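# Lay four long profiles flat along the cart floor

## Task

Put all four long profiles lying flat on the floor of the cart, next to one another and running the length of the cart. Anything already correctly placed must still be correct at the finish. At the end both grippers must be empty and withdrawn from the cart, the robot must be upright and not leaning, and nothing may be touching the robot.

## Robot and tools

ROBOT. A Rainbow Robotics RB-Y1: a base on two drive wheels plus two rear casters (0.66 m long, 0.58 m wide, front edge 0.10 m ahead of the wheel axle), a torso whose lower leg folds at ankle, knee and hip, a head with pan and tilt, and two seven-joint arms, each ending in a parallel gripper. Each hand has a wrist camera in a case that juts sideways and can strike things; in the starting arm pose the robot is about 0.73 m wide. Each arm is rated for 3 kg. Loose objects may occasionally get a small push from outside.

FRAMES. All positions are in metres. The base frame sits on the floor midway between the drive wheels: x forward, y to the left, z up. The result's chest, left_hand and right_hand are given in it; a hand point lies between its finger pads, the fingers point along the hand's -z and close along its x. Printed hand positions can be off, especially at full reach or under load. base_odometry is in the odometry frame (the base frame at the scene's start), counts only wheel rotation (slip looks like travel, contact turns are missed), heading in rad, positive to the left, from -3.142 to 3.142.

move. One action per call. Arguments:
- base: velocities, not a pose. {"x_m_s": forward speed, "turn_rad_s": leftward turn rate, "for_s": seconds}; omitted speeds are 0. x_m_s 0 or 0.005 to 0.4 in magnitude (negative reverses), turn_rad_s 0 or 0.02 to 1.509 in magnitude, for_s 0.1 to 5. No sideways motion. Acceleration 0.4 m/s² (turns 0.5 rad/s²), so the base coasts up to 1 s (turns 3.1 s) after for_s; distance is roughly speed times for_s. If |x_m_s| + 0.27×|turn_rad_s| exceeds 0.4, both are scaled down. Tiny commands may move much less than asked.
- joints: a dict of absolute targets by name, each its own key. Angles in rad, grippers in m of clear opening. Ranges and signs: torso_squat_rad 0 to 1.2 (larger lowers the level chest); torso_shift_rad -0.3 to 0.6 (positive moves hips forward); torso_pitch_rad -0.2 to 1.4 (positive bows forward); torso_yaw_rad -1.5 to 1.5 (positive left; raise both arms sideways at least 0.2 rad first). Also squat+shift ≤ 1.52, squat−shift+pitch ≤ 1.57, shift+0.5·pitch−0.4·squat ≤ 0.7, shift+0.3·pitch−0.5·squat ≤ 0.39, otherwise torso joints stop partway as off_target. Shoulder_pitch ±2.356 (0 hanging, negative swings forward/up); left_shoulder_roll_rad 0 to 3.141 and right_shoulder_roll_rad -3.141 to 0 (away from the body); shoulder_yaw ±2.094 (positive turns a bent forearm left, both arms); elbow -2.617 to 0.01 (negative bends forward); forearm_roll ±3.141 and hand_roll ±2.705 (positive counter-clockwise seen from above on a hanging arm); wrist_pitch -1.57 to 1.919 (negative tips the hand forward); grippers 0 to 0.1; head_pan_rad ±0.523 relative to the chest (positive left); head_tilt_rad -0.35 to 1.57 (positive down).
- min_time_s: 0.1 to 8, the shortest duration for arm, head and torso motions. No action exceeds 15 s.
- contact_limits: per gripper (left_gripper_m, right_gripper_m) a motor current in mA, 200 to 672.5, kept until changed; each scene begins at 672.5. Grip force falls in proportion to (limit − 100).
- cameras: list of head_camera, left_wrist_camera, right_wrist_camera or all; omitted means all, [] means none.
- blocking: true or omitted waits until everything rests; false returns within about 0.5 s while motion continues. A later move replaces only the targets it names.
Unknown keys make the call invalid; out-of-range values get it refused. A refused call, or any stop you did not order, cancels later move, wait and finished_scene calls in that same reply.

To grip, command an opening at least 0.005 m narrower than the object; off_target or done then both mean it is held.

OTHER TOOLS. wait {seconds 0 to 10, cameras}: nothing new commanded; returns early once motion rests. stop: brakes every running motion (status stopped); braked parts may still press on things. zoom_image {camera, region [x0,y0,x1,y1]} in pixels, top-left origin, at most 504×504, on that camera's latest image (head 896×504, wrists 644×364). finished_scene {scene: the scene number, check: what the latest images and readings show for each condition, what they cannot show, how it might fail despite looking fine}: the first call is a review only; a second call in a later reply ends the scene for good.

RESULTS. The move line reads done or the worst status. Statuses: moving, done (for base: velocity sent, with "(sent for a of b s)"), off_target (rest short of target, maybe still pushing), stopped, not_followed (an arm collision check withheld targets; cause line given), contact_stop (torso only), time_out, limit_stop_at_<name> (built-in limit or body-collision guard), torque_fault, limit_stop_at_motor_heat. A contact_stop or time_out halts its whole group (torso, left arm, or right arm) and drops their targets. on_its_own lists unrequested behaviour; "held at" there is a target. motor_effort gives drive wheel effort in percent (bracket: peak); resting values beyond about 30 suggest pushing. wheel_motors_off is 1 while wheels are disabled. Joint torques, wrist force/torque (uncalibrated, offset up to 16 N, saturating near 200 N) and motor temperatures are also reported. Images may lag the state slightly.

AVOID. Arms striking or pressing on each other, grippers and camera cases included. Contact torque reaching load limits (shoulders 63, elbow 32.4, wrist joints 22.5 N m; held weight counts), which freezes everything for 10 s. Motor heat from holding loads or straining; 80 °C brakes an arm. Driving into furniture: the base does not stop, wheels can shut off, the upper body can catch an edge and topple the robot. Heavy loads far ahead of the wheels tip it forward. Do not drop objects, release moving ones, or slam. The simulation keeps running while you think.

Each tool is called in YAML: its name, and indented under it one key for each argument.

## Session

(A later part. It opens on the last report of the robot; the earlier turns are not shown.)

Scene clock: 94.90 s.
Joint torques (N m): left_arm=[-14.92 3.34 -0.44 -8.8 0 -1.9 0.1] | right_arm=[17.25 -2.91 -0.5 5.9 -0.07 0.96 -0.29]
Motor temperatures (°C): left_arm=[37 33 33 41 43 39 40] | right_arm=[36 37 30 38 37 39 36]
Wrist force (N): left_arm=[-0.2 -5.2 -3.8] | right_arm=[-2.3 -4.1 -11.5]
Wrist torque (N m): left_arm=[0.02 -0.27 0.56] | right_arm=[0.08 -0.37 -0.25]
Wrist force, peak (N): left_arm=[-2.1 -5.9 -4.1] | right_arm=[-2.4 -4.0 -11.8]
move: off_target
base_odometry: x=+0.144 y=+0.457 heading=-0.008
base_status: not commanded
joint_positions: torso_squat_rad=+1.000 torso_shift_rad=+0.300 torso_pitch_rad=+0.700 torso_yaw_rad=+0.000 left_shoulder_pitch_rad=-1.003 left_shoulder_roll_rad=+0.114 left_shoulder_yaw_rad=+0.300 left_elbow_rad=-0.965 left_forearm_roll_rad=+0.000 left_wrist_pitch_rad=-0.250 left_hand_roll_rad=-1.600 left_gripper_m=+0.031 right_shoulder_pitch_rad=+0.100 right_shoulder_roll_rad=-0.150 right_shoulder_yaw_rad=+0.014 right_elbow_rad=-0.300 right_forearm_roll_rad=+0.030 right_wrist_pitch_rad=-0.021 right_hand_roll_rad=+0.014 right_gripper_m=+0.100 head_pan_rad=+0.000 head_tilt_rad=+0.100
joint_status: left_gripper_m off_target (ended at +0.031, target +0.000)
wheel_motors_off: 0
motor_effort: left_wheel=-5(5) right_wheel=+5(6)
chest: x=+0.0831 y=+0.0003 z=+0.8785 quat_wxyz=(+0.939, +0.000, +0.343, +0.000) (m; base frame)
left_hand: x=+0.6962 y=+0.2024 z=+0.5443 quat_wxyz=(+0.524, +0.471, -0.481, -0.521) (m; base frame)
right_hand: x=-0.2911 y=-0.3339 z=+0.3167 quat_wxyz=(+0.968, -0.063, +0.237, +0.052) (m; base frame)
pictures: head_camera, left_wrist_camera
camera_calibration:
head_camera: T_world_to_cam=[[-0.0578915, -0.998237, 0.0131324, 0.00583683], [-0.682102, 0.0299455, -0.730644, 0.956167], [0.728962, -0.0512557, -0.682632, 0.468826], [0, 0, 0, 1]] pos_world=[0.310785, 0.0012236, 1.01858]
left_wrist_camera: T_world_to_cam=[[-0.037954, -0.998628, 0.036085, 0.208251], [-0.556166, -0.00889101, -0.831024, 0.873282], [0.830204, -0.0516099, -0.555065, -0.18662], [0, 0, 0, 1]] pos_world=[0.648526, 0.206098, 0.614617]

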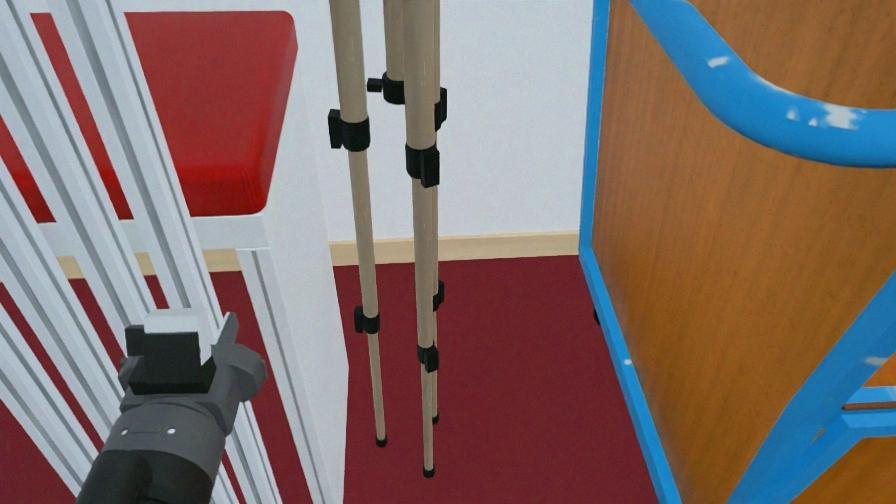

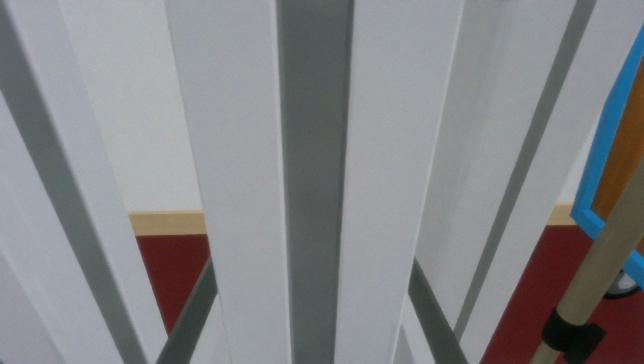

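move:
  joints: {"torso_squat_rad":0.8,"torso_shift_rad":0.22}
  min_time_s: 2
  cameras: ["left_wrist_camera"]

move:
  base: {"x_m_s":-0.1,"for_s":2}
  cameras: ["head_camera","left_wrist_camera"]

Scene clock: 103.47 s.
Joint torques (N m): left_arm=[-19.57 3.27 0.13 -12.98 -0.21 -4.17 0.22] | right_arm=[17.6 -3.71 0.08 5.97 0.01 0.89 -0.36]
Motor temperatures (°C): left_arm=[37 33 33 41 43 39 40] | right_arm=[36 37 30 38 37 39 36]
Wrist force (N): left_arm=[-0.5 -15.0 -5.1] | right_arm=[-2.2 -4.1 -11.6]
Wrist torque (N m): left_arm=[0.04 -0.21 0.20] | right_arm=[0.08 -0.34 -0.30]
Wrist force, peak (N): left_arm=[-0.2 -15.9 -4.3] | right_arm=[-2.4 -3.9 -11.9]
move: done
base_odometry: x=+0.144 y=+0.457 heading=-0.008
base_status: not commanded
joint_positions: torso_squat_rad=+0.800 torso_shift_rad=+0.220 torso_pitch_rad=+0.701 torso_yaw_rad=+0.000 left_shoulder_pitch_rad=-1.002 left_shoulder_roll_rad=+0.114 left_shoulder_yaw_rad=+0.300 left_elbow_rad=-0.964 left_forearm_roll_rad=+0.000 left_wrist_pitch_rad=-0.249 left_hand_roll_rad=-1.600 left_gripper_m=+0.031 right_shoulder_pitch_rad=+0.100 right_shoulder_roll_rad=-0.150 right_shoulder_yaw_rad=+0.014 right_elbow_rad=-0.300 right_forearm_roll_rad=+0.030 right_wrist_pitch_rad=-0.021 right_hand_roll_rad=+0.014 right_gripper_m=+0.100 head_pan_rad=+0.000 head_tilt_rad=+0.100
joint_status: all done
wheel_motors_off: 0
motor_effort: left_wheel=-4(5) right_wheel=+2(5)
chest: x=+0.0780 y=+0.0003 z=+0.9929 quat_wxyz=(+0.939, +0.000, +0.343, +0.000) (m; base frame)
left_hand: x=+0.6904 y=+0.2026 z=+0.6573 quat_wxyz=(+0.525, +0.471, -0.480, -0.522) (m; base frame)
right_hand: x=-0.2965 y=-0.3339 z=+0.4314 quat_wxyz=(+0.968, -0.063, +0.237, +0.052) (m; base frame)
pictures: left_wrist_camera
camera_calibration:
left_wrist_camera: T_world_to_cam=[[-0.0376075, -0.998645, 0.0359626, 0.204047], [-0.558765, -0.00882125, -0.829279, 0.96453], [0.828473, -0.0512817, -0.557676, -0.116189], [0, 0, 0, 1]] pos_world=[0.642879, 0.206321, 0.727731]

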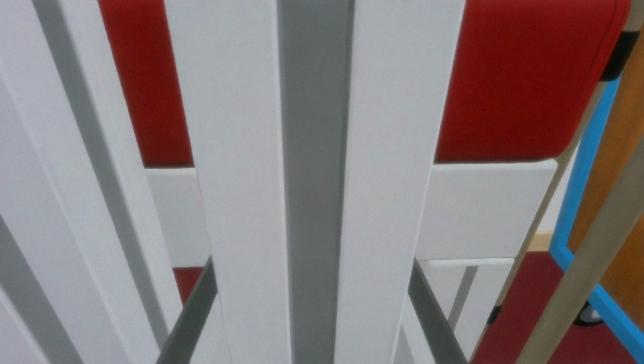

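Scene clock: 106.23 s.
Joint torques (N m): left_arm=[-19.95 3.79 -0.42 -12.85 -0.23 -4.25 0.36] | right_arm=[16.88 -3.14 -0.12 5.7 0.03 0.91 -0.25]
Motor temperatures (°C): left_arm=[38 33 33 41 43 39 40] | right_arm=[36 37 30 38 37 39 36]
Wrist force (N): left_arm=[-1.0 -14.8 -5.2] | right_arm=[-2.1 -4.3 -11.5]
Wrist torque (N m): left_arm=[0.14 -0.25 0.24] | right_arm=[0.10 -0.32 -0.30]
Wrist force, peak (N): left_arm=[-0.8 -16.3 -5.4] | right_arm=[-2.1 -4.1 -12.0]
move: done
base_odometry: x=-0.056 y=+0.458 heading=-0.008
base_status: done (sent for 2 of 2 s)
joint_positions: torso_squat_rad=+0.800 torso_shift_rad=+0.220 torso_pitch_rad=+0.701 torso_yaw_rad=+0.000 left_shoulder_pitch_rad=-1.002 left_shoulder_roll_rad=+0.114 left_shoulder_yaw_rad=+0.300 left_elbow_rad=-0.964 left_forearm_roll_rad=+0.000 left_wrist_pitch_rad=-0.249 left_hand_roll_rad=-1.600 left_gripper_m=+0.031 right_shoulder_pitch_rad=+0.100 right_shoulder_roll_rad=-0.150 right_shoulder_yaw_rad=+0.014 right_elbow_rad=-0.300 right_forearm_roll_rad=+0.030 right_wrist_pitch_rad=-0.021 right_hand_roll_rad=+0.014 right_gripper_m=+0.100 head_pan_rad=+0.000 head_tilt_rad=+0.100
joint_status: not commanded
wheel_motors_off: 0
motor_effort: left_wheel=-4(28) right_wheel=+7(30)
chest: x=+0.0780 y=+0.0003 z=+0.9930 quat_wxyz=(+0.939, +0.000, +0.343, +0.000) (m; base frame)
left_hand: x=+0.6903 y=+0.2026 z=+0.6573 quat_wxyz=(+0.525, +0.471, -0.480, -0.522) (m; base frame)
right_hand: x=-0.2966 y=-0.3339 z=+0.4315 quat_wxyz=(+0.968, -0.063, +0.237, +0.052) (m; base frame)
pictures: head_camera, left_wrist_camera
camera_calibration:
head_camera: T_world_to_cam=[[-0.0578842, -0.998237, 0.0131597, 0.00402149], [-0.682426, 0.0299434, -0.730341, 1.03605], [0.728659, -0.0512558, -0.682956, 0.551113], [0, 0, 0, 1]] pos_world=[0.305689, 0.00123917, 1.133]
left_wrist_camera: T_world_to_cam=[[-0.0375628, -0.998647, 0.0359621, 0.20404], [-0.558865, -0.00883966, -0.829212, 0.964504], [0.828407, -0.0512454, -0.557777, -0.116015], [0, 0, 0, 1]] pos_world=[0.642799, 0.206344, 0.72773]

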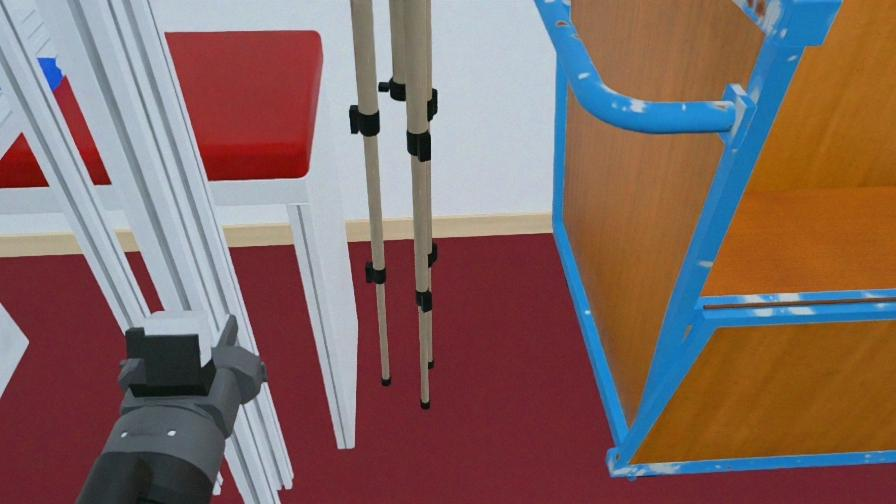

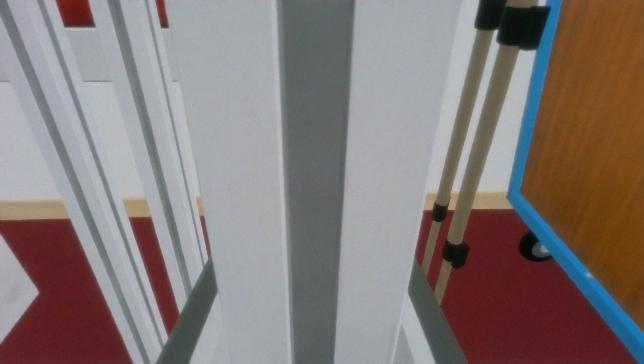

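move:
  base: {"x_m_s":-0.2,"for_s":2.2}
  joints: {"torso_squat_rad":0.6,"torso_pitch_rad":0.5}
  min_time_s: 2.4
  cameras: []

move:
  joints: {"left_hand_roll_rad":0.05}
  min_time_s: 3.5
  cameras: ["head_camera","left_wrist_camera"]

Scene clock: 117.57 s.
Joint torques (N m): left_arm=[-23.98 6.21 -1.24 -13.6 -0.26 -4.26 0.35] | right_arm=[12 -4.49 -0.38 3.87 0.07 0.51 -0.22]
Motor temperatures (°C): left_arm=[38 33 33 43 43 40 40] | right_arm=[36 37 30 38 37 39 36]
Wrist force (N): left_arm=[-0.6 -15.3 -2.1] | right_arm=[-3.1 -3.9 -12.4]
Wrist torque (N m): left_arm=[-0.03 -0.20 0.23] | right_arm=[0.07 -0.37 -0.31]
Wrist force, peak (N): left_arm=[3.5 -30.8 2.5] | right_arm=[-4.1 -3.9 -13.2]
move: done
base_odometry: x=-0.482 y=+0.462 heading=-0.007
base_status: done (sent for 2.2 of 2.2 s)
joint_positions: torso_squat_rad=+0.600 torso_shift_rad=+0.220 torso_pitch_rad=+0.501 torso_yaw_rad=+0.000 left_shoulder_pitch_rad=-1.002 left_shoulder_roll_rad=+0.114 left_shoulder_yaw_rad=+0.300 left_elbow_rad=-0.964 left_forearm_roll_rad=+0.000 left_wrist_pitch_rad=-0.249 left_hand_roll_rad=-1.600 left_gripper_m=+0.031 right_shoulder_pitch_rad=+0.100 right_shoulder_roll_rad=-0.150 right_shoulder_yaw_rad=+0.014 right_elbow_rad=-0.300 right_forearm_roll_rad=+0.030 right_wrist_pitch_rad=-0.021 right_hand_roll_rad=+0.014 right_gripper_m=+0.100 head_pan_rad=+0.000 head_tilt_rad=+0.100
joint_status: all done
wheel_motors_off: 0
motor_effort: left_wheel=-6(100) right_wheel=-5(100)
chest: x=+0.0467 y=+0.0004 z=+1.1158 quat_wxyz=(+0.969, +0.000, +0.248, +0.000) (m; base frame)
left_hand: x=+0.7134 y=+0.2026 z=+0.9082 quat_wxyz=(+0.475, +0.520, -0.530, -0.473) (m; base frame)
right_hand: x=-0.2087 y=-0.3337 z=+0.4910 quat_wxyz=(+0.987, -0.068, +0.139, +0.046) (m; base frame)
pictures: none
No camera images: "cameras" was empty.

Scene clock: 121.37 s.
Joint torques (N m): left_arm=[-23.47 5.9 -0.12 -13.58 -0.15 -4.03 0.15] | right_arm=[12.31 -4.38 -0.48 3.84 0.2 0.41 -0.13]
Motor temperatures (°C): left_arm=[38 33 33 43 43 40 40] | right_arm=[36 37 30 38 37 39 36]
Wrist force (N): left_arm=[-15.7 1.7 -1.4] | right_arm=[-2.8 -4.0 -12.2]
Wrist torque (N m): left_arm=[-0.28 -0.51 0.39] | right_arm=[0.08 -0.34 -0.31]
Wrist force, peak (N): left_arm=[-16.1 1.6 -1.5] | right_arm=[-2.8 -4.1 -12.6]
move: done
base_odometry: x=-0.482 y=+0.462 heading=-0.007
base_status: not commanded
joint_positions: torso_squat_rad=+0.600 torso_shift_rad=+0.220 torso_pitch_rad=+0.501 torso_yaw_rad=+0.000 left_shoulder_pitch_rad=-1.002 left_shoulder_roll_rad=+0.114 left_shoulder_yaw_rad=+0.300 left_elbow_rad=-0.964 left_forearm_roll_rad=+0.000 left_wrist_pitch_rad=-0.249 left_hand_roll_rad=+0.050 left_gripper_m=+0.031 right_shoulder_pitch_rad=+0.100 right_shoulder_roll_rad=-0.150 right_shoulder_yaw_rad=+0.014 right_elbow_rad=-0.300 right_forearm_roll_rad=+0.030 right_wrist_pitch_rad=-0.021 right_hand_roll_rad=+0.014 right_gripper_m=+0.100 head_pan_rad=+0.000 head_tilt_rad=+0.100
joint_status: all done
wheel_motors_off: 0
motor_effort: left_wheel=-6(7) right_wheel=-7(9)
chest: x=+0.0467 y=+0.0004 z=+1.1158 quat_wxyz=(+0.969, +0.000, +0.248, +0.000) (m; base frame)
left_hand: x=+0.7134 y=+0.2026 z=+0.9082 quat_wxyz=(+0.669, -0.036, -0.742, +0.028) (m; base frame)
right_hand: x=-0.2087 y=-0.3337 z=+0.4910 quat_wxyz=(+0.987, -0.068, +0.139, +0.046) (m; base frame)
pictures: head_camera, left_wrist_camera
camera_calibration:
head_camera: T_world_to_cam=[[-0.0592956, -0.998239, 0.00147496, 0.0137539], [-0.523744, 0.0298526, -0.851352, 1.23198], [0.849809, -0.0512539, -0.524592, 0.4754], [0, 0, 0, 1]] pos_world=[0.242059, 0.00131801, 1.29822]
left_wrist_camera: T_world_to_cam=[[-0.135395, 0.111575, 0.984489, -0.820763], [-0.487451, -0.872569, 0.0318526, 0.527577], [0.862589, -0.475578, 0.172529, -0.596903], [0, 0, 0, 1]] pos_world=[0.660923, 0.268051, 0.89421]

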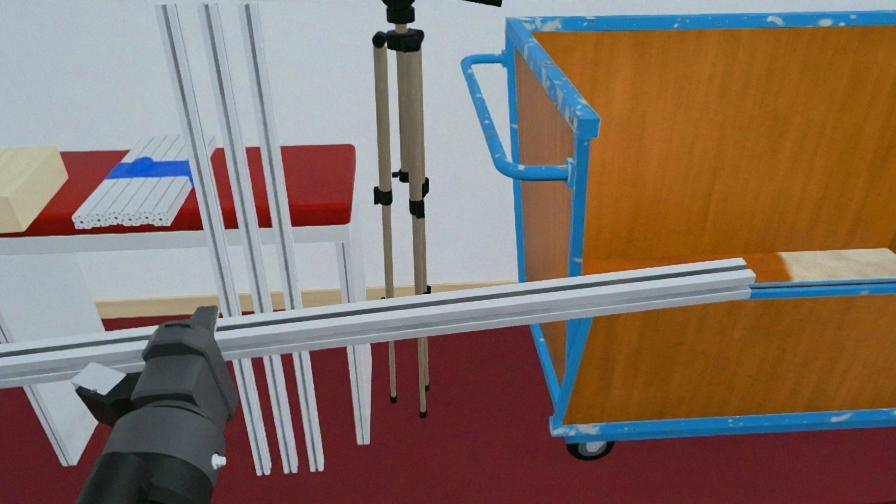

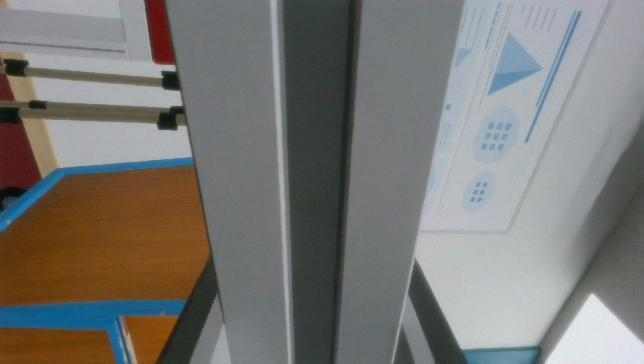

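move:
  base: {"x_m_s":0.1,"for_s":0.9}
  joints: {"torso_squat_rad":0.4,"torso_shift_rad":0.0,"torso_pitch_rad":0.3,"left_shoulder_pitch_rad":-0.95,"left_shoulder_roll_rad":0.18,"left_shoulder_yaw_rad":0.1,"left_elbow_rad":-1.0,"left_wrist_pitch_rad":0.98}
  min_time_s: 3
  cameras: ["head_camera"]

move:
  base: {"turn_rad_s":-0.4,"for_s":3.65}
  cameras: ["head_camera"]

Scene clock: 132.87 s.
Joint torques (N m): left_arm=[-24.58 6.96 -0.66 -12.53 -0.5 -2.44 0.22] | right_arm=[7.95 -4.56 -0.1 1.96 0.07 0.2 -0.28]
Motor temperatures (°C): left_arm=[39 33 33 44 43 40 40] | right_arm=[36 37 30 38 37 39 36]
Wrist force (N): left_arm=[-9.4 -1.1 -15.3] | right_arm=[-4.3 -3.9 -12.6]
Wrist torque (N m): left_arm=[-0.30 -0.36 0.31] | right_arm=[0.07 -0.45 -0.30]
Wrist force, peak (N): left_arm=[-9.8 -0.7 -15.4] | right_arm=[-4.5 -4.1 -12.7]
move: done
base_odometry: x=-0.392 y=+0.461 heading=-0.007
base_status: done (sent for 0.9 of 0.9 s)
joint_positions: torso_squat_rad=+0.400 torso_shift_rad=+0.000 torso_pitch_rad=+0.301 torso_yaw_rad=+0.000 left_shoulder_pitch_rad=-0.949 left_shoulder_roll_rad=+0.179 left_shoulder_yaw_rad=+0.100 left_elbow_rad=-0.999 left_forearm_roll_rad=+0.000 left_wrist_pitch_rad=+0.980 left_hand_roll_rad=+0.050 left_gripper_m=+0.031 right_shoulder_pitch_rad=+0.100 right_shoulder_roll_rad=-0.150 right_shoulder_yaw_rad=+0.014 right_elbow_rad=-0.300 right_forearm_roll_rad=+0.030 right_wrist_pitch_rad=-0.021 right_hand_roll_rad=+0.014 right_gripper_m=+0.100 head_pan_rad=+0.000 head_tilt_rad=+0.100
joint_status: all done
wheel_motors_off: 0
motor_effort: left_wheel=+12(27) right_wheel=-4(22)
chest: x=-0.1363 y=+0.0004 z=+1.2208 quat_wxyz=(+0.989, +0.000, +0.150, +0.000) (m; base frame)
left_hand: x=+0.4690 y=+0.2033 z=+0.8890 quat_wxyz=(+0.946, +0.037, -0.316, -0.057) (m; base frame)
right_hand: x=-0.2624 y=-0.3337 z=+0.5577 quat_wxyz=(+0.996, -0.072, +0.040, +0.039) (m; base frame)
pictures: head_camera
camera_calibration:
head_camera: T_world_to_cam=[[-0.0583756, -0.998241, -0.010334, 0.0173047], [-0.344129, 0.0298391, -0.938448, 1.35636], [0.937106, -0.0512263, -0.345265, 0.479009], [0, 0, 0, 1]] pos_world=[0.0188886, 0.00133965, 1.43843]

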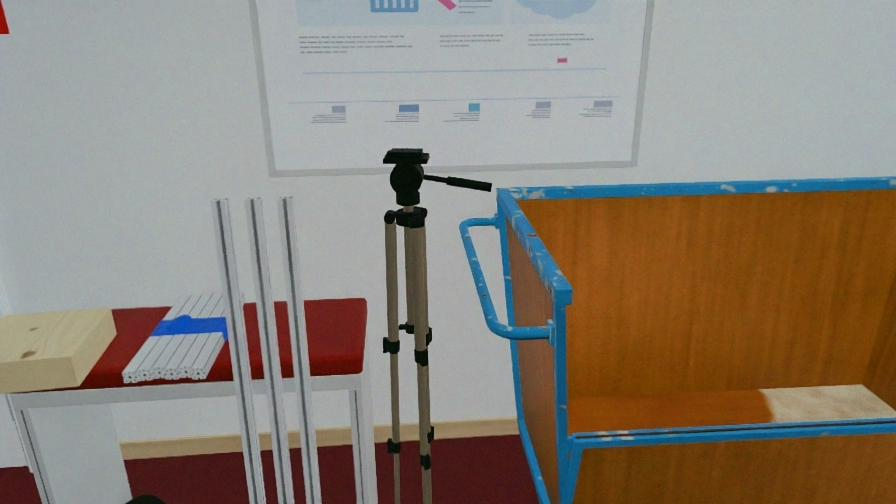

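Scene clock: 137.67 s.
Joint torques (N m): left_arm=[-24.8 7.15 0.21 -12.73 -0.4 -2.66 0.48] | right_arm=[7.54 -4.91 -0.15 2.14 -0.03 0.05 -0.22]
Motor temperatures (°C): left_arm=[40 33 33 44 43 40 40] | right_arm=[36 37 30 38 37 39 36]
Wrist force (N): left_arm=[-9.2 -1.1 -14.9] | right_arm=[-4.6 -4.1 -12.5]
Wrist torque (N m): left_arm=[-0.34 -0.34 0.37] | right_arm=[0.09 -0.46 -0.30]
Wrist force, peak (N): left_arm=[-9.6 -0.9 -16.0] | right_arm=[-4.7 -4.0 -12.8]
move: done
base_odometry: x=-0.392 y=+0.461 heading=-1.473
base_status: done (sent for 3.67 of 3.67 s)
joint_positions: torso_squat_rad=+0.400 torso_shift_rad=+0.000 torso_pitch_rad=+0.301 torso_yaw_rad=+0.000 left_shoulder_pitch_rad=-0.949 left_shoulder_roll_rad=+0.179 left_shoulder_yaw_rad=+0.100 left_elbow_rad=-0.999 left_forearm_roll_rad=+0.000 left_wrist_pitch_rad=+0.980 left_hand_roll_rad=+0.050 left_gripper_m=+0.031 right_shoulder_pitch_rad=+0.100 right_shoulder_roll_rad=-0.150 right_shoulder_yaw_rad=+0.014 right_elbow_rad=-0.300 right_forearm_roll_rad=+0.030 right_wrist_pitch_rad=-0.021 right_hand_roll_rad=+0.014 right_gripper_m=+0.100 head_pan_rad=+0.000 head_tilt_rad=+0.100
joint_status: not commanded
wheel_motors_off: 0
motor_effort: left_wheel=+15(44) right_wheel=+3(29)
chest: x=-0.1363 y=+0.0004 z=+1.2208 quat_wxyz=(+0.989, +0.000, +0.150, +0.000) (m; base frame)
left_hand: x=+0.4690 y=+0.2034 z=+0.8890 quat_wxyz=(+0.946, +0.037, -0.316, -0.057) (m; base frame)
right_hand: x=-0.2624 y=-0.3337 z=+0.5577 quat_wxyz=(+0.996, -0.072, +0.040, +0.039) (m; base frame)
pictures: head_camera
camera_calibration:
head_camera: T_world_to_cam=[[-0.0583746, -0.998241, -0.0103342, 0.0173051], [-0.344135, 0.0298394, -0.938446, 1.35635], [0.937104, -0.0512251, -0.345272, 0.479013], [0, 0, 0, 1]] pos_world=[0.0188943, 0.00133939, 1.43843]

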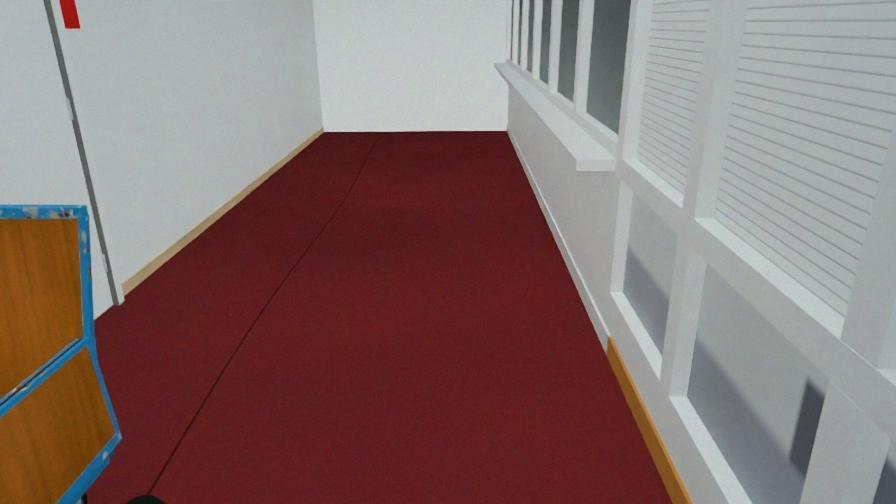

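move:
  base: {"x_m_s":0.3,"for_s":3.5}
  cameras: []

move:
  base: {"turn_rad_s":0.4,"for_s":3.7}
  joints: {"head_tilt_rad":0.4}
  cameras: ["head_camera","left_wrist_camera"]

Scene clock: 148.00 s.
Joint torques (N m): left_arm=[-25.39 6.85 -0.19 -12.24 -0.25 -2.35 0.38] | right_arm=[7.65 -4.93 -0.31 1.97 0.02 0.28 -0.32]
Motor temperatures (°C): left_arm=[40 33 33 44 43 40 40] | right_arm=[36 37 30 37 37 39 36]
Wrist force (N): left_arm=[-9.2 -0.9 -15.7] | right_arm=[-4.4 -4.1 -12.3]
Wrist torque (N m): left_arm=[-0.41 -0.33 0.35] | right_arm=[0.09 -0.45 -0.30]
Wrist force, peak (N): left_arm=[-9.6 -0.9 -16.0] | right_arm=[-4.7 -4.1 -12.7]
move: done
base_odometry: x=-0.291 y=-0.584 heading=-1.474
base_status: done (sent for 3.5 of 3.5 s)
joint_positions: torso_squat_rad=+0.400 torso_shift_rad=+0.000 torso_pitch_rad=+0.301 torso_yaw_rad=+0.000 left_shoulder_pitch_rad=-0.949 left_shoulder_roll_rad=+0.179 left_shoulder_yaw_rad=+0.100 left_elbow_rad=-0.999 left_forearm_roll_rad=+0.000 left_wrist_pitch_rad=+0.980 left_hand_roll_rad=+0.050 left_gripper_m=+0.031 right_shoulder_pitch_rad=+0.100 right_shoulder_roll_rad=-0.150 right_shoulder_yaw_rad=+0.014 right_elbow_rad=-0.300 right_forearm_roll_rad=+0.030 right_wrist_pitch_rad=-0.021 right_hand_roll_rad=+0.014 right_gripper_m=+0.100 head_pan_rad=+0.000 head_tilt_rad=+0.100
joint_status: not commanded
wheel_motors_off: 0
motor_effort: left_wheel=-8(45) right_wheel=+7(48)
chest: x=-0.1363 y=+0.0004 z=+1.2208 quat_wxyz=(+0.989, +0.000, +0.150, +0.000) (m; base frame)
left_hand: x=+0.4690 y=+0.2034 z=+0.8890 quat_wxyz=(+0.946, +0.037, -0.316, -0.057) (m; base frame)
right_hand: x=-0.2623 y=-0.3337 z=+0.5577 quat_wxyz=(+0.996, -0.072, +0.040, +0.039) (m; base frame)
pictures: none
No camera images: "cameras" was empty.

Scene clock: 152.83 s.
Joint torques (N m): left_arm=[-25.3 6.73 -0.05 -12.43 -0.47 -2.23 0.28] | right_arm=[6.85 -4.66 -0.42 1.93 0.1 0.1 -0.26]
Motor temperatures (°C): left_arm=[40 33 33 44 43 39 40] | right_arm=[36 37 30 37 37 39 36]
Wrist force (N): left_arm=[-9.0 -1.1 -15.3] | right_arm=[-4.6 -4.1 -12.3]
Wrist torque (N m): left_arm=[-0.40 -0.31 0.32] | right_arm=[0.08 -0.48 -0.30]
Wrist force, peak (N): left_arm=[-9.4 -1.0 -15.9] | right_arm=[-4.7 -4.1 -12.6]
move: done
base_odometry: x=-0.291 y=-0.584 heading=+0.006
base_status: done (sent for 3.7 of 3.7 s)
joint_positions: torso_squat_rad=+0.400 torso_shift_rad=+0.000 torso_pitch_rad=+0.301 torso_yaw_rad=+0.000 left_shoulder_pitch_rad=-0.949 left_shoulder_roll_rad=+0.179 left_shoulder_yaw_rad=+0.100 left_elbow_rad=-0.999 left_forearm_roll_rad=+0.000 left_wrist_pitch_rad=+0.980 left_hand_roll_rad=+0.050 left_gripper_m=+0.031 right_shoulder_pitch_rad=+0.100 right_shoulder_roll_rad=-0.150 right_shoulder_yaw_rad=+0.014 right_elbow_rad=-0.300 right_forearm_roll_rad=+0.030 right_wrist_pitch_rad=-0.021 right_hand_roll_rad=+0.014 right_gripper_m=+0.100 head_pan_rad=+0.000 head_tilt_rad=+0.400
joint_status: all done
wheel_motors_off: 0
motor_effort: left_wheel=+3(42) right_wheel=+15(38)
chest: x=-0.1363 y=+0.0004 z=+1.2208 quat_wxyz=(+0.989, +0.000, +0.150, +0.000) (m; base frame)
left_hand: x=+0.4690 y=+0.2034 z=+0.8890 quat_wxyz=(+0.946, +0.037, -0.316, -0.057) (m; base frame)
right_hand: x=-0.2624 y=-0.3337 z=+0.5577 quat_wxyz=(+0.996, -0.072, +0.040, +0.039) (m; base frame)
pictures: head_camera, left_wrist_camera
camera_calibration:
head_camera: T_world_to_cam=[[-0.0590766, -0.998226, 0.00746694, -0.00774893], [-0.606091, 0.0299239, -0.794833, 1.13987], [0.793199, -0.0514816, -0.606783, 0.838444], [0, 0, 0, 1]] pos_world=[0.0253545, 0.00131991, 1.41482]
left_wrist_camera: T_world_to_cam=[[0.773603, -0.111716, 0.623746, -0.895269], [-0.35978, -0.887728, 0.287223, 0.12588], [0.521629, -0.446608, -0.726942, 0.571252], [0, 0, 0, 1]] pos_world=[0.43989, 0.266857, 0.937532]

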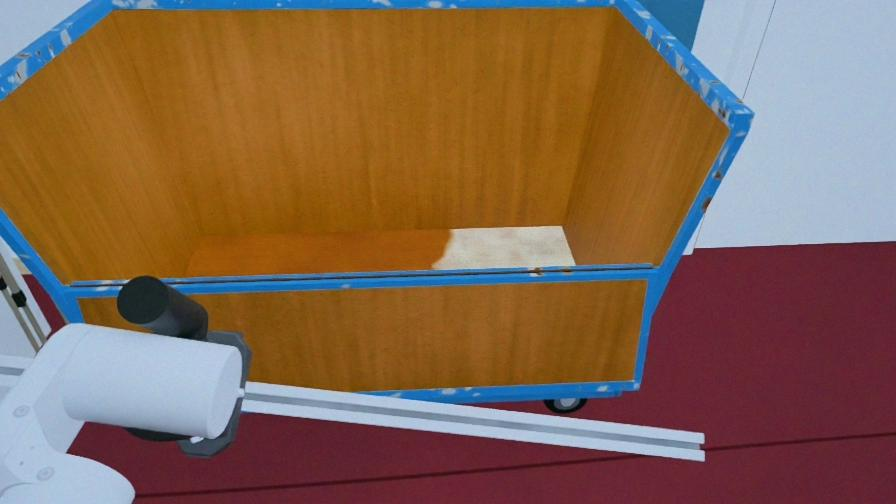

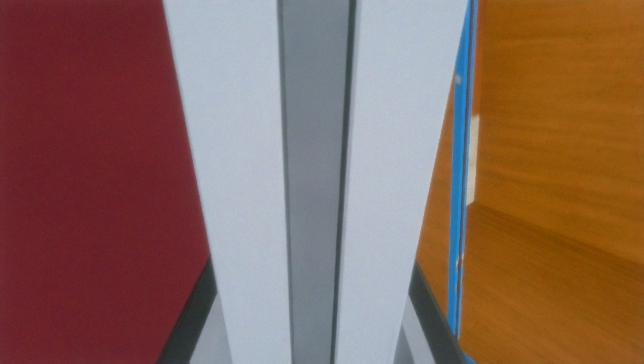

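move:
  base: {"turn_rad_s":-0.2,"for_s":1.5}
  cameras: []

move:
  base: {"x_m_s":0.25,"for_s":1.8}
  cameras: []

move:
  base: {"turn_rad_s":0.2,"for_s":1.5}
  joints: {"head_tilt_rad":0.6}
  cameras: ["head_camera"]

Scene clock: 171.97 s.
Joint torques (N m): left_arm=[-24.89 7.6 -0.24 -12.5 -0.68 -2.36 0.45] | right_arm=[7.7 -5.19 -0.28 2.03 0.05 -0.02 -0.19]
Motor temperatures (°C): left_arm=[41 33 33 44 43 39 40] | right_arm=[35 37 30 37 37 39 36]
Wrist force (N): left_arm=[-9.0 -1.0 -15.5] | right_arm=[-4.3 -4.1 -12.4]
Wrist torque (N m): left_arm=[-0.43 -0.31 0.36] | right_arm=[0.09 -0.44 -0.30]
Wrist force, peak (N): left_arm=[-9.5 -0.8 -15.8] | right_arm=[-4.5 -4.2 -12.7]
move: done
base_odometry: x=-0.291 y=-0.584 heading=-0.293
base_status: done (sent for 1.5 of 1.5 s)
joint_positions: torso_squat_rad=+0.400 torso_shift_rad=+0.000 torso_pitch_rad=+0.301 torso_yaw_rad=+0.000 left_shoulder_pitch_rad=-0.949 left_shoulder_roll_rad=+0.179 left_shoulder_yaw_rad=+0.100 left_elbow_rad=-0.999 left_forearm_roll_rad=+0.000 left_wrist_pitch_rad=+0.980 left_hand_roll_rad=+0.050 left_gripper_m=+0.031 right_shoulder_pitch_rad=+0.100 right_shoulder_roll_rad=-0.150 right_shoulder_yaw_rad=+0.014 right_elbow_rad=-0.300 right_forearm_roll_rad=+0.030 right_wrist_pitch_rad=-0.021 right_hand_roll_rad=+0.014 right_gripper_m=+0.100 head_pan_rad=+0.000 head_tilt_rad=+0.400
joint_status: not commanded
wheel_motors_off: 0
motor_effort: left_wheel=-2(21) right_wheel=-15(35)
chest: x=-0.1363 y=+0.0004 z=+1.2208 quat_wxyz=(+0.989, +0.000, +0.150, +0.000) (m; base frame)
left_hand: x=+0.4690 y=+0.2034 z=+0.8890 quat_wxyz=(+0.946, +0.037, -0.316, -0.057) (m; base frame)
right_hand: x=-0.2624 y=-0.3337 z=+0.5577 quat_wxyz=(+0.996, -0.072, +0.040, +0.039) (m; base frame)
pictures: none
No camera images: "cameras" was empty.

Scene clock: 174.93 s.
Joint torques (N m): left_arm=[-25.42 7.31 -0.1 -12.54 -0.73 -2.37 0.39] | right_arm=[7.58 -4.75 -0.22 1.97 0.1 0.14 -0.27]
Motor temperatures (°C): left_arm=[41 33 33 44 43 39 40] | right_arm=[35 37 30 37 37 39 36]
Wrist force (N): left_arm=[-9.5 -1.2 -15.4] | right_arm=[-4.1 -4.1 -12.3]
Wrist torque (N m): left_arm=[-0.27 -0.37 0.34] | right_arm=[0.08 -0.42 -0.30]
Wrist force, peak (N): left_arm=[-9.7 -0.9 -16.0] | right_arm=[-4.8 -4.2 -12.6]
move: done
base_odometry: x=+0.140 y=-0.713 heading=-0.292
base_status: done (sent for 1.8 of 1.8 s)
joint_positions: torso_squat_rad=+0.400 torso_shift_rad=+0.000 torso_pitch_rad=+0.301 torso_yaw_rad=+0.000 left_shoulder_pitch_rad=-0.949 left_shoulder_roll_rad=+0.179 left_shoulder_yaw_rad=+0.100 left_elbow_rad=-0.999 left_forearm_roll_rad=+0.000 left_wrist_pitch_rad=+0.980 left_hand_roll_rad=+0.050 left_gripper_m=+0.031 right_shoulder_pitch_rad=+0.100 right_shoulder_roll_rad=-0.150 right_shoulder_yaw_rad=+0.014 right_elbow_rad=-0.300 right_forearm_roll_rad=+0.030 right_wrist_pitch_rad=-0.021 right_hand_roll_rad=+0.014 right_gripper_m=+0.100 head_pan_rad=+0.000 head_tilt_rad=+0.400
joint_status: not commanded
wheel_motors_off: 0
motor_effort: left_wheel=+15(55) right_wheel=-19(35)
chest: x=-0.1363 y=+0.0004 z=+1.2208 quat_wxyz=(+0.989, +0.000, +0.150, +0.000) (m; base frame)
left_hand: x=+0.4690 y=+0.2034 z=+0.8890 quat_wxyz=(+0.946, +0.037, -0.316, -0.057) (m; base frame)
right_hand: x=-0.2624 y=-0.3337 z=+0.5577 quat_wxyz=(+0.996, -0.072, +0.040, +0.039) (m; base frame)
pictures: none
No camera images: "cameras" was empty.

Scene clock: 177.13 s.
Joint torques (N m): left_arm=[-25.76 6.83 0.18 -12.32 -0.27 -2.39 0.09] | right_arm=[7.04 -4.77 -0.44 1.86 0.24 0 -0.27]
Motor temperatures (°C): left_arm=[41 33 33 44 43 39 40] | right_arm=[35 37 30 37 37 39 36]
Wrist force (N): left_arm=[-9.5 -1.2 -15.5] | right_arm=[-4.6 -4.0 -12.3]
Wrist torque (N m): left_arm=[-0.37 -0.37 0.37] | right_arm=[0.05 -0.47 -0.29]
Wrist force, peak (N): left_arm=[-9.2 -1.4 -16.0] | right_arm=[-4.5 -4.1 -12.8]
move: done
base_odometry: x=+0.140 y=-0.713 heading=+0.007
base_status: done (sent for 1.5 of 1.5 s)
joint_positions: torso_squat_rad=+0.400 torso_shift_rad=+0.000 torso_pitch_rad=+0.301 torso_yaw_rad=+0.000 left_shoulder_pitch_rad=-0.949 left_shoulder_roll_rad=+0.179 left_shoulder_yaw_rad=+0.100 left_elbow_rad=-0.999 left_forearm_roll_rad=+0.000 left_wrist_pitch_rad=+0.980 left_hand_roll_rad=+0.050 left_gripper_m=+0.031 right_shoulder_pitch_rad=+0.100 right_shoulder_roll_rad=-0.150 right_shoulder_yaw_rad=+0.014 right_elbow_rad=-0.300 right_forearm_roll_rad=+0.030 right_wrist_pitch_rad=-0.021 right_hand_roll_rad=+0.014 right_gripper_m=+0.100 head_pan_rad=+0.000 head_tilt_rad=+0.600
joint_status: all done
wheel_motors_off: 0
motor_effort: left_wheel=-1(40) right_wheel=+4(35)
chest: x=-0.1363 y=+0.0004 z=+1.2208 quat_wxyz=(+0.989, +0.000, +0.150, +0.000) (m; base frame)
left_hand: x=+0.4690 y=+0.2034 z=+0.8890 quat_wxyz=(+0.946, +0.037, -0.316, -0.057) (m; base frame)
right_hand: x=-0.2624 y=-0.3337 z=+0.5577 quat_wxyz=(+0.996, -0.072, +0.040, +0.039) (m; base frame)
pictures: head_camera
camera_calibration:
head_camera: T_world_to_cam=[[-0.0565879, -0.998215, 0.0191055, -0.0239657], [-0.751917, 0.0300206, -0.658574, 0.940206], [0.656824, -0.051633, -0.752274, 1.03527], [0, 0, 0, 1]] pos_world=[0.0256073, 0.00130591, 1.39846]

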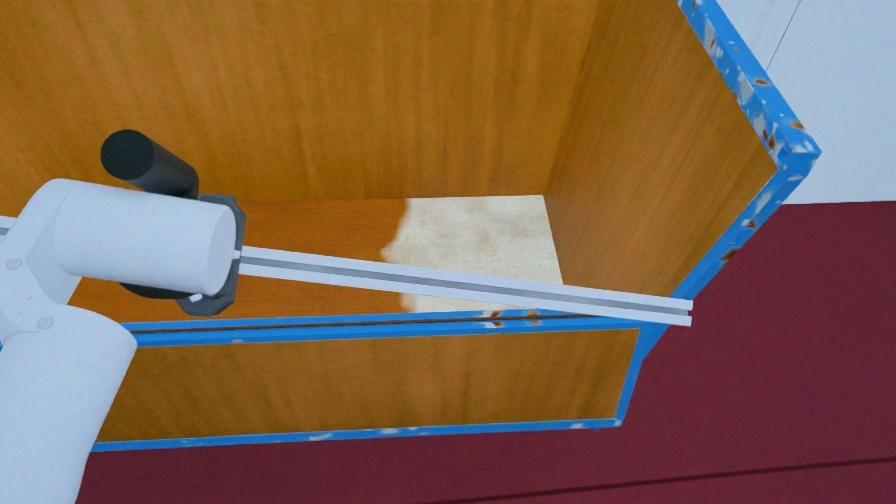

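move:
  base: {"x_m_s":0.2,"for_s":1.58}
  joints: {"left_hand_roll_rad":0.165,"left_shoulder_roll_rad":0.14}
  cameras: ["head_camera"]

move:
  joints: {"torso_squat_rad":0.6,"torso_shift_rad":0.15,"torso_pitch_rad":0.55,"left_shoulder_pitch_rad":-1.55,"left_shoulder_roll_rad":0.26,"left_shoulder_yaw_rad":0.18,"left_elbow_rad":-0.74,"left_forearm_roll_rad":0.05,"left_wrist_pitch_rad":1.7,"left_hand_roll_rad":0.05}
  min_time_s: 4
  cameras: ["head_camera"]

Scene clock: 191.00 s.
Joint torques (N m): left_arm=[-24.94 5.44 -0.06 -12.57 -0.62 -2.44 -0.24] | right_arm=[7.59 -4.79 -0.47 1.93 0.1 0.02 -0.29]
Motor temperatures (°C): left_arm=[41 33 33 44 43 39 40] | right_arm=[35 37 30 37 37 39 36]
Wrist force (N): left_arm=[-9.0 0.7 -15.6] | right_arm=[-4.3 -4.1 -12.5]
Wrist torque (N m): left_arm=[-0.38 -0.28 0.32] | right_arm=[0.08 -0.44 -0.31]
Wrist force, peak (N): left_arm=[-9.2 0.6 -16.5] | right_arm=[-4.9 -4.1 -12.6]
move: done
base_odometry: x=+0.454 y=-0.711 heading=+0.008
base_status: done (sent for 1.57 of 1.57 s)
joint_positions: torso_squat_rad=+0.400 torso_shift_rad=+0.000 torso_pitch_rad=+0.301 torso_yaw_rad=+0.000 left_shoulder_pitch_rad=-0.949 left_shoulder_roll_rad=+0.140 left_shoulder_yaw_rad=+0.100 left_elbow_rad=-0.999 left_forearm_roll_rad=+0.000 left_wrist_pitch_rad=+0.980 left_hand_roll_rad=+0.165 left_gripper_m=+0.031 right_shoulder_pitch_rad=+0.100 right_shoulder_roll_rad=-0.150 right_shoulder_yaw_rad=+0.014 right_elbow_rad=-0.300 right_forearm_roll_rad=+0.030 right_wrist_pitch_rad=-0.021 right_hand_roll_rad=+0.014 right_gripper_m=+0.100 head_pan_rad=+0.000 head_tilt_rad=+0.600
joint_status: all done
wheel_motors_off: 0
motor_effort: left_wheel=+8(44) right_wheel=-10(53)
chest: x=-0.1363 y=+0.0004 z=+1.2208 quat_wxyz=(+0.989, +0.000, +0.150, +0.000) (m; base frame)
left_hand: x=+0.4638 y=+0.1776 z=+0.8836 quat_wxyz=(+0.950, +0.000, -0.313, -0.008) (m; base frame)
right_hand: x=-0.2624 y=-0.3337 z=+0.5577 quat_wxyz=(+0.996, -0.072, +0.040, +0.039) (m; base frame)
pictures: head_camera
camera_calibration:
head_camera: T_world_to_cam=[[-0.0565923, -0.998215, 0.0191044, -0.0239672], [-0.751899, 0.0300233, -0.658594, 0.940218], [0.656845, -0.0516359, -0.752256, 1.03527], [0, 0, 0, 1]] pos_world=[0.0255807, 0.0013043, 1.39847]

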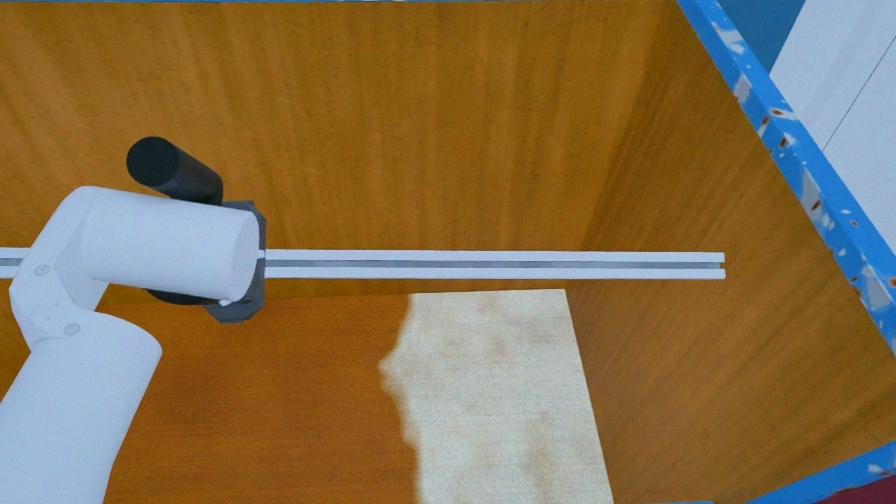

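Scene clock: 195.30 s.
Joint torques (N m): left_arm=[-28.86 8.87 1.24 -10.35 0.07 0.32 -0.04] | right_arm=[13.61 -4.4 -0.6 4.69 -0.08 0.56 -0.51]
Motor temperatures (°C): left_arm=[42 33 33 44 43 39 40] | right_arm=[35 37 30 37 37 39 36]
Wrist force (N): left_arm=[-1.0 -0.2 -18.5] | right_arm=[-2.8 -3.9 -12.6]
Wrist torque (N m): left_arm=[-0.43 -0.24 0.27] | right_arm=[0.07 -0.35 -0.28]
Wrist force, peak (N): left_arm=[-7.3 -0.2 -17.8] | right_arm=[-4.7 -4.0 -12.9]
move: done
base_odometry: x=+0.454 y=-0.711 heading=+0.008
base_status: not commanded
joint_positions: torso_squat_rad=+0.600 torso_shift_rad=+0.150 torso_pitch_rad=+0.550 torso_yaw_rad=+0.000 left_shoulder_pitch_rad=-1.548 left_shoulder_roll_rad=+0.259 left_shoulder_yaw_rad=+0.180 left_elbow_rad=-0.739 left_forearm_roll_rad=+0.050 left_wrist_pitch_rad=+1.700 left_hand_roll_rad=+0.050 left_gripper_m=+0.031 right_shoulder_pitch_rad=+0.100 right_shoulder_roll_rad=-0.150 right_shoulder_yaw_rad=+0.014 right_elbow_rad=-0.300 right_forearm_roll_rad=+0.030 right_wrist_pitch_rad=-0.021 right_hand_roll_rad=+0.014 right_gripper_m=+0.100 head_pan_rad=+0.000 head_tilt_rad=+0.600
joint_status: all done
wheel_motors_off: 0
motor_effort: left_wheel=+9(10) right_wheel=-8(11)
chest: x=+0.0203 y=+0.0004 z=+1.1155 quat_wxyz=(+0.962, +0.000, +0.272, +0.000) (m; base frame)
left_hand: x=+0.5636 y=+0.1631 z=+0.8268 quat_wxyz=(+0.998, +0.023, -0.006, -0.058) (m; base frame)
right_hand: x=-0.2660 y=-0.3337 z=+0.5042 quat_wxyz=(+0.983, -0.067, +0.164, +0.048) (m; base frame)
pictures: head_camera
camera_calibration:
head_camera: T_world_to_cam=[[-0.0501485, -0.998213, 0.0325098, -0.0281958], [-0.891401, 0.0300547, -0.452218, 0.761189], [0.450432, -0.0516573, -0.891315, 1.01252], [0, 0, 0, 1]] pos_world=[0.22104, 0.00128132, 1.24761]

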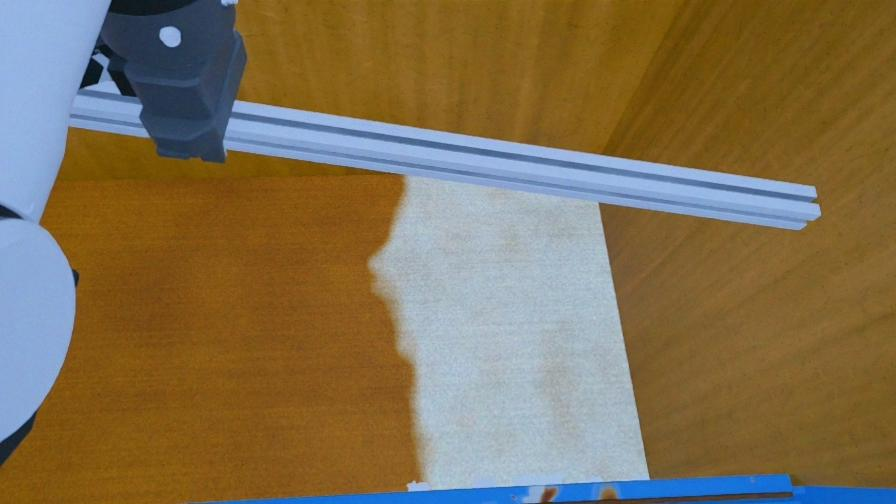

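move:
  joints: {"left_shoulder_roll_rad":0.32,"left_hand_roll_rad":0.165}
  min_time_s: 1.5
  cameras: []

move:
  joints: {"torso_squat_rad":0.7,"torso_shift_rad":0.25,"torso_pitch_rad":0.75,"left_wrist_pitch_rad":1.53,"head_tilt_rad":0.4}
  min_time_s: 2
  cameras: ["head_camera"]

Scene clock: 202.93 s.
Joint torques (N m): left_arm=[-28.34 9.38 1.03 -10.23 -0.2 0.11 0.63] | right_arm=[13.5 -4.26 -0.1 4.63 0.14 0.56 -0.34]
Motor temperatures (°C): left_arm=[42 33 33 44 43 39 40] | right_arm=[35 37 30 37 37 39 36]
Wrist force (N): left_arm=[-1.4 -0.8 -18.6] | right_arm=[-2.8 -3.8 -12.4]
Wrist torque (N m): left_arm=[-0.36 -0.24 0.23] | right_arm=[0.06 -0.36 -0.29]
Wrist force, peak (N): left_arm=[-1.3 -0.2 -18.8] | right_arm=[-2.9 -3.9 -12.7]
move: done
base_odometry: x=+0.454 y=-0.711 heading=+0.008
base_status: not commanded
joint_positions: torso_squat_rad=+0.600 torso_shift_rad=+0.150 torso_pitch_rad=+0.550 torso_yaw_rad=+0.000 left_shoulder_pitch_rad=-1.548 left_shoulder_roll_rad=+0.319 left_shoulder_yaw_rad=+0.180 left_elbow_rad=-0.739 left_forearm_roll_rad=+0.050 left_wrist_pitch_rad=+1.700 left_hand_roll_rad=+0.165 left_gripper_m=+0.031 right_shoulder_pitch_rad=+0.100 right_shoulder_roll_rad=-0.150 right_shoulder_yaw_rad=+0.014 right_elbow_rad=-0.300 right_forearm_roll_rad=+0.030 right_wrist_pitch_rad=-0.021 right_hand_roll_rad=+0.014 right_gripper_m=+0.100 head_pan_rad=+0.000 head_tilt_rad=+0.600
joint_status: all done
wheel_motors_off: 0
motor_effort: left_wheel=+9(10) right_wheel=-7(12)
chest: x=+0.0203 y=+0.0004 z=+1.1155 quat_wxyz=(+0.962, +0.000, +0.272, +0.000) (m; base frame)
left_hand: x=+0.5727 y=+0.1979 z=+0.8360 quat_wxyz=(+0.999, +0.038, -0.017, +0.023) (m; base frame)
right_hand: x=-0.2660 y=-0.3337 z=+0.5042 quat_wxyz=(+0.983, -0.067, +0.164, +0.048) (m; base frame)
pictures: none
No camera images: "cameras" was empty.

Scene clock: 205.23 s.
Joint torques (N m): left_arm=[-26.77 9.05 1.27 -9.98 -0.01 0.16 0.5] | right_arm=[18 -3.84 -0.34 6.43 -0.11 1.05 -0.28]
Motor temperatures (°C): left_arm=[42 33 33 44 43 39 40] | right_arm=[35 37 30 37 37 39 36]
Wrist force (N): left_arm=[-1.1 -0.9 -18.7] | right_arm=[-1.7 -4.3 -11.9]
Wrist torque (N m): left_arm=[-0.38 -0.22 0.24] | right_arm=[0.10 -0.31 -0.28]
Wrist force, peak (N): left_arm=[-0.9 -0.8 -19.4] | right_arm=[-2.9 -3.9 -12.4]
move: done
base_odometry: x=+0.454 y=-0.711 heading=+0.008
base_status: not commanded
joint_positions: torso_squat_rad=+0.700 torso_shift_rad=+0.250 torso_pitch_rad=+0.751 torso_yaw_rad=+0.000 left_shoulder_pitch_rad=-1.549 left_shoulder_roll_rad=+0.319 left_shoulder_yaw_rad=+0.180 left_elbow_rad=-0.739 left_forearm_roll_rad=+0.050 left_wrist_pitch_rad=+1.530 left_hand_roll_rad=+0.165 left_gripper_m=+0.031 right_shoulder_pitch_rad=+0.100 right_shoulder_roll_rad=-0.150 right_shoulder_yaw_rad=+0.014 right_elbow_rad=-0.300 right_forearm_roll_rad=+0.030 right_wrist_pitch_rad=-0.021 right_hand_roll_rad=+0.014 right_gripper_m=+0.100 head_pan_rad=+0.000 head_tilt_rad=+0.400
joint_status: all done
wheel_motors_off: 0
motor_effort: left_wheel=+8(10) right_wheel=-4(11)
chest: x=+0.1156 y=+0.0003 z=+1.0256 quat_wxyz=(+0.930, +0.000, +0.367, +0.000) (m; base frame)
left_hand: x=+0.6402 y=+0.1929 z=+0.6382 quat_wxyz=(+0.999, +0.028, -0.001, +0.017) (m; base frame)
right_hand: x=-0.2865 y=-0.3337 z=+0.4834 quat_wxyz=(+0.962, -0.062, +0.261, +0.054) (m; base frame)
pictures: head_camera
camera_calibration:
head_camera: T_world_to_cam=[[-0.0500164, -0.998222, 0.0324375, -0.0180975], [-0.891478, 0.0299779, -0.45207, 0.818812], [0.450294, -0.0515282, -0.891392, 0.851701], [0, 0, 0, 1]] pos_world=[0.345532, 0.00127513, 1.12995]

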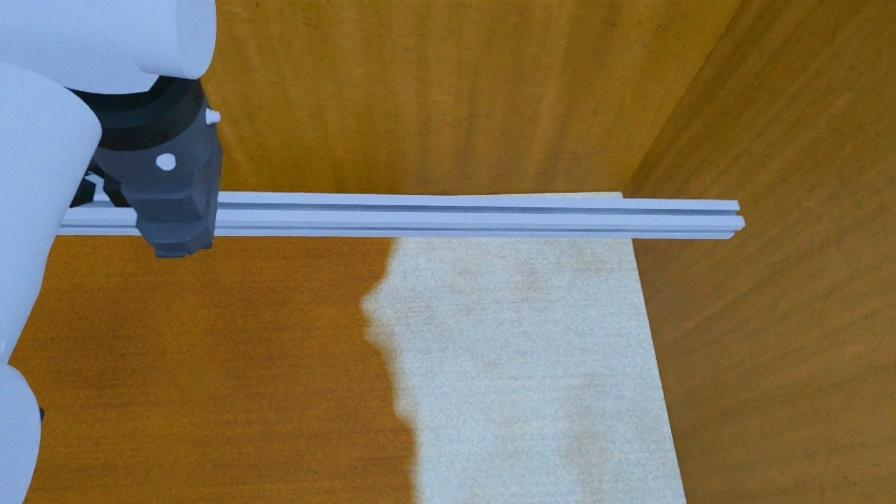

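move:
  joints: {"torso_squat_rad":0.8,"torso_shift_rad":0.36,"torso_pitch_rad":0.95,"left_wrist_pitch_rad":1.33,"head_tilt_rad":0.3}
  min_time_s: 2
  cameras: ["head_camera"]

Scene clock: 212.30 s.
Joint torques (N m): left_arm=[-23.12 6.63 0.87 -9.15 -0.15 -0.13 0.31] | right_arm=[21.4 -3.57 -0.36 7.86 -0.02 1.29 -0.34]
Motor temperatures (°C): left_arm=[42 33 33 44 43 39 40] | right_arm=[36 37 30 37 37 39 36]
Wrist force (N): left_arm=[-0.9 -0.5 -18.8] | right_arm=[-0.7 -4.0 -10.9]
Wrist torque (N m): left_arm=[-0.38 -0.21 0.28] | right_arm=[0.05 -0.26 -0.26]
Wrist force, peak (N): left_arm=[-1.0 -0.2 -19.7] | right_arm=[-1.8 -4.1 -12.0]
move: done
base_odometry: x=+0.454 y=-0.711 heading=+0.008
base_status: not commanded
joint_positions: torso_squat_rad=+0.800 torso_shift_rad=+0.360 torso_pitch_rad=+0.951 torso_yaw_rad=+0.000 left_shoulder_pitch_rad=-1.549 left_shoulder_roll_rad=+0.319 left_shoulder_yaw_rad=+0.180 left_elbow_rad=-0.739 left_forearm_roll_rad=+0.050 left_wrist_pitch_rad=+1.330 left_hand_roll_rad=+0.165 left_gripper_m=+0.031 right_shoulder_pitch_rad=+0.100 right_shoulder_roll_rad=-0.150 right_shoulder_yaw_rad=+0.014 right_elbow_rad=-0.300 right_forearm_roll_rad=+0.030 right_wrist_pitch_rad=-0.021 right_hand_roll_rad=+0.014 right_gripper_m=+0.100 head_pan_rad=+0.000 head_tilt_rad=+0.300
joint_status: all done
wheel_motors_off: 0
motor_effort: left_wheel=+7(9) right_wheel=-6(9)
chest: x=+0.1957 y=+0.0003 z=+0.9168 quat_wxyz=(+0.889, +0.000, +0.458, +0.000) (m; base frame)
left_hand: x=+0.6783 y=+0.1866 z=+0.4282 quat_wxyz=(+1.000, +0.014, +0.000, +0.013) (m; base frame)
right_hand: x=-0.3061 y=-0.3337 z=+0.4654 quat_wxyz=(+0.931, -0.056, +0.356, +0.060) (m; base frame)
pictures: head_camera
camera_calibration:
head_camera: T_world_to_cam=[[-0.0464915, -0.998225, 0.0372151, -0.0145234], [-0.93216, 0.0299633, -0.360805, 0.769165], [0.35905, -0.0514648, -0.931898, 0.753959], [0, 0, 0, 1]] pos_world=[0.445601, 0.00125798, 0.980672]

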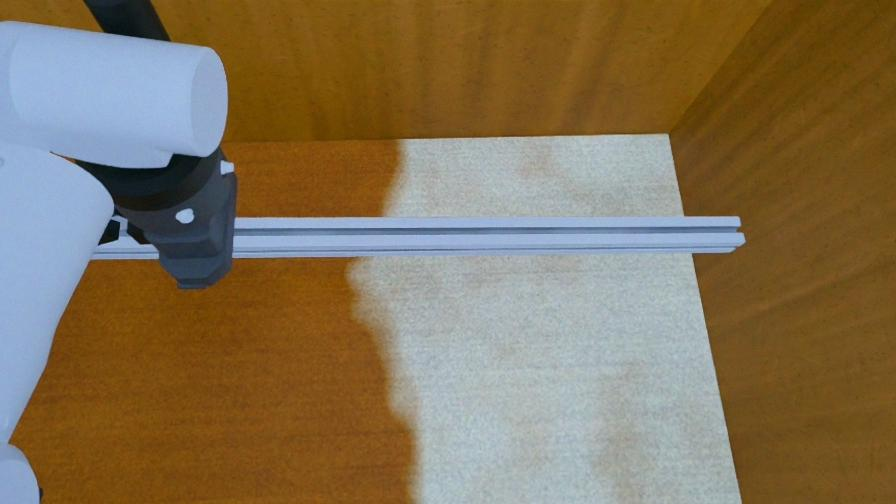

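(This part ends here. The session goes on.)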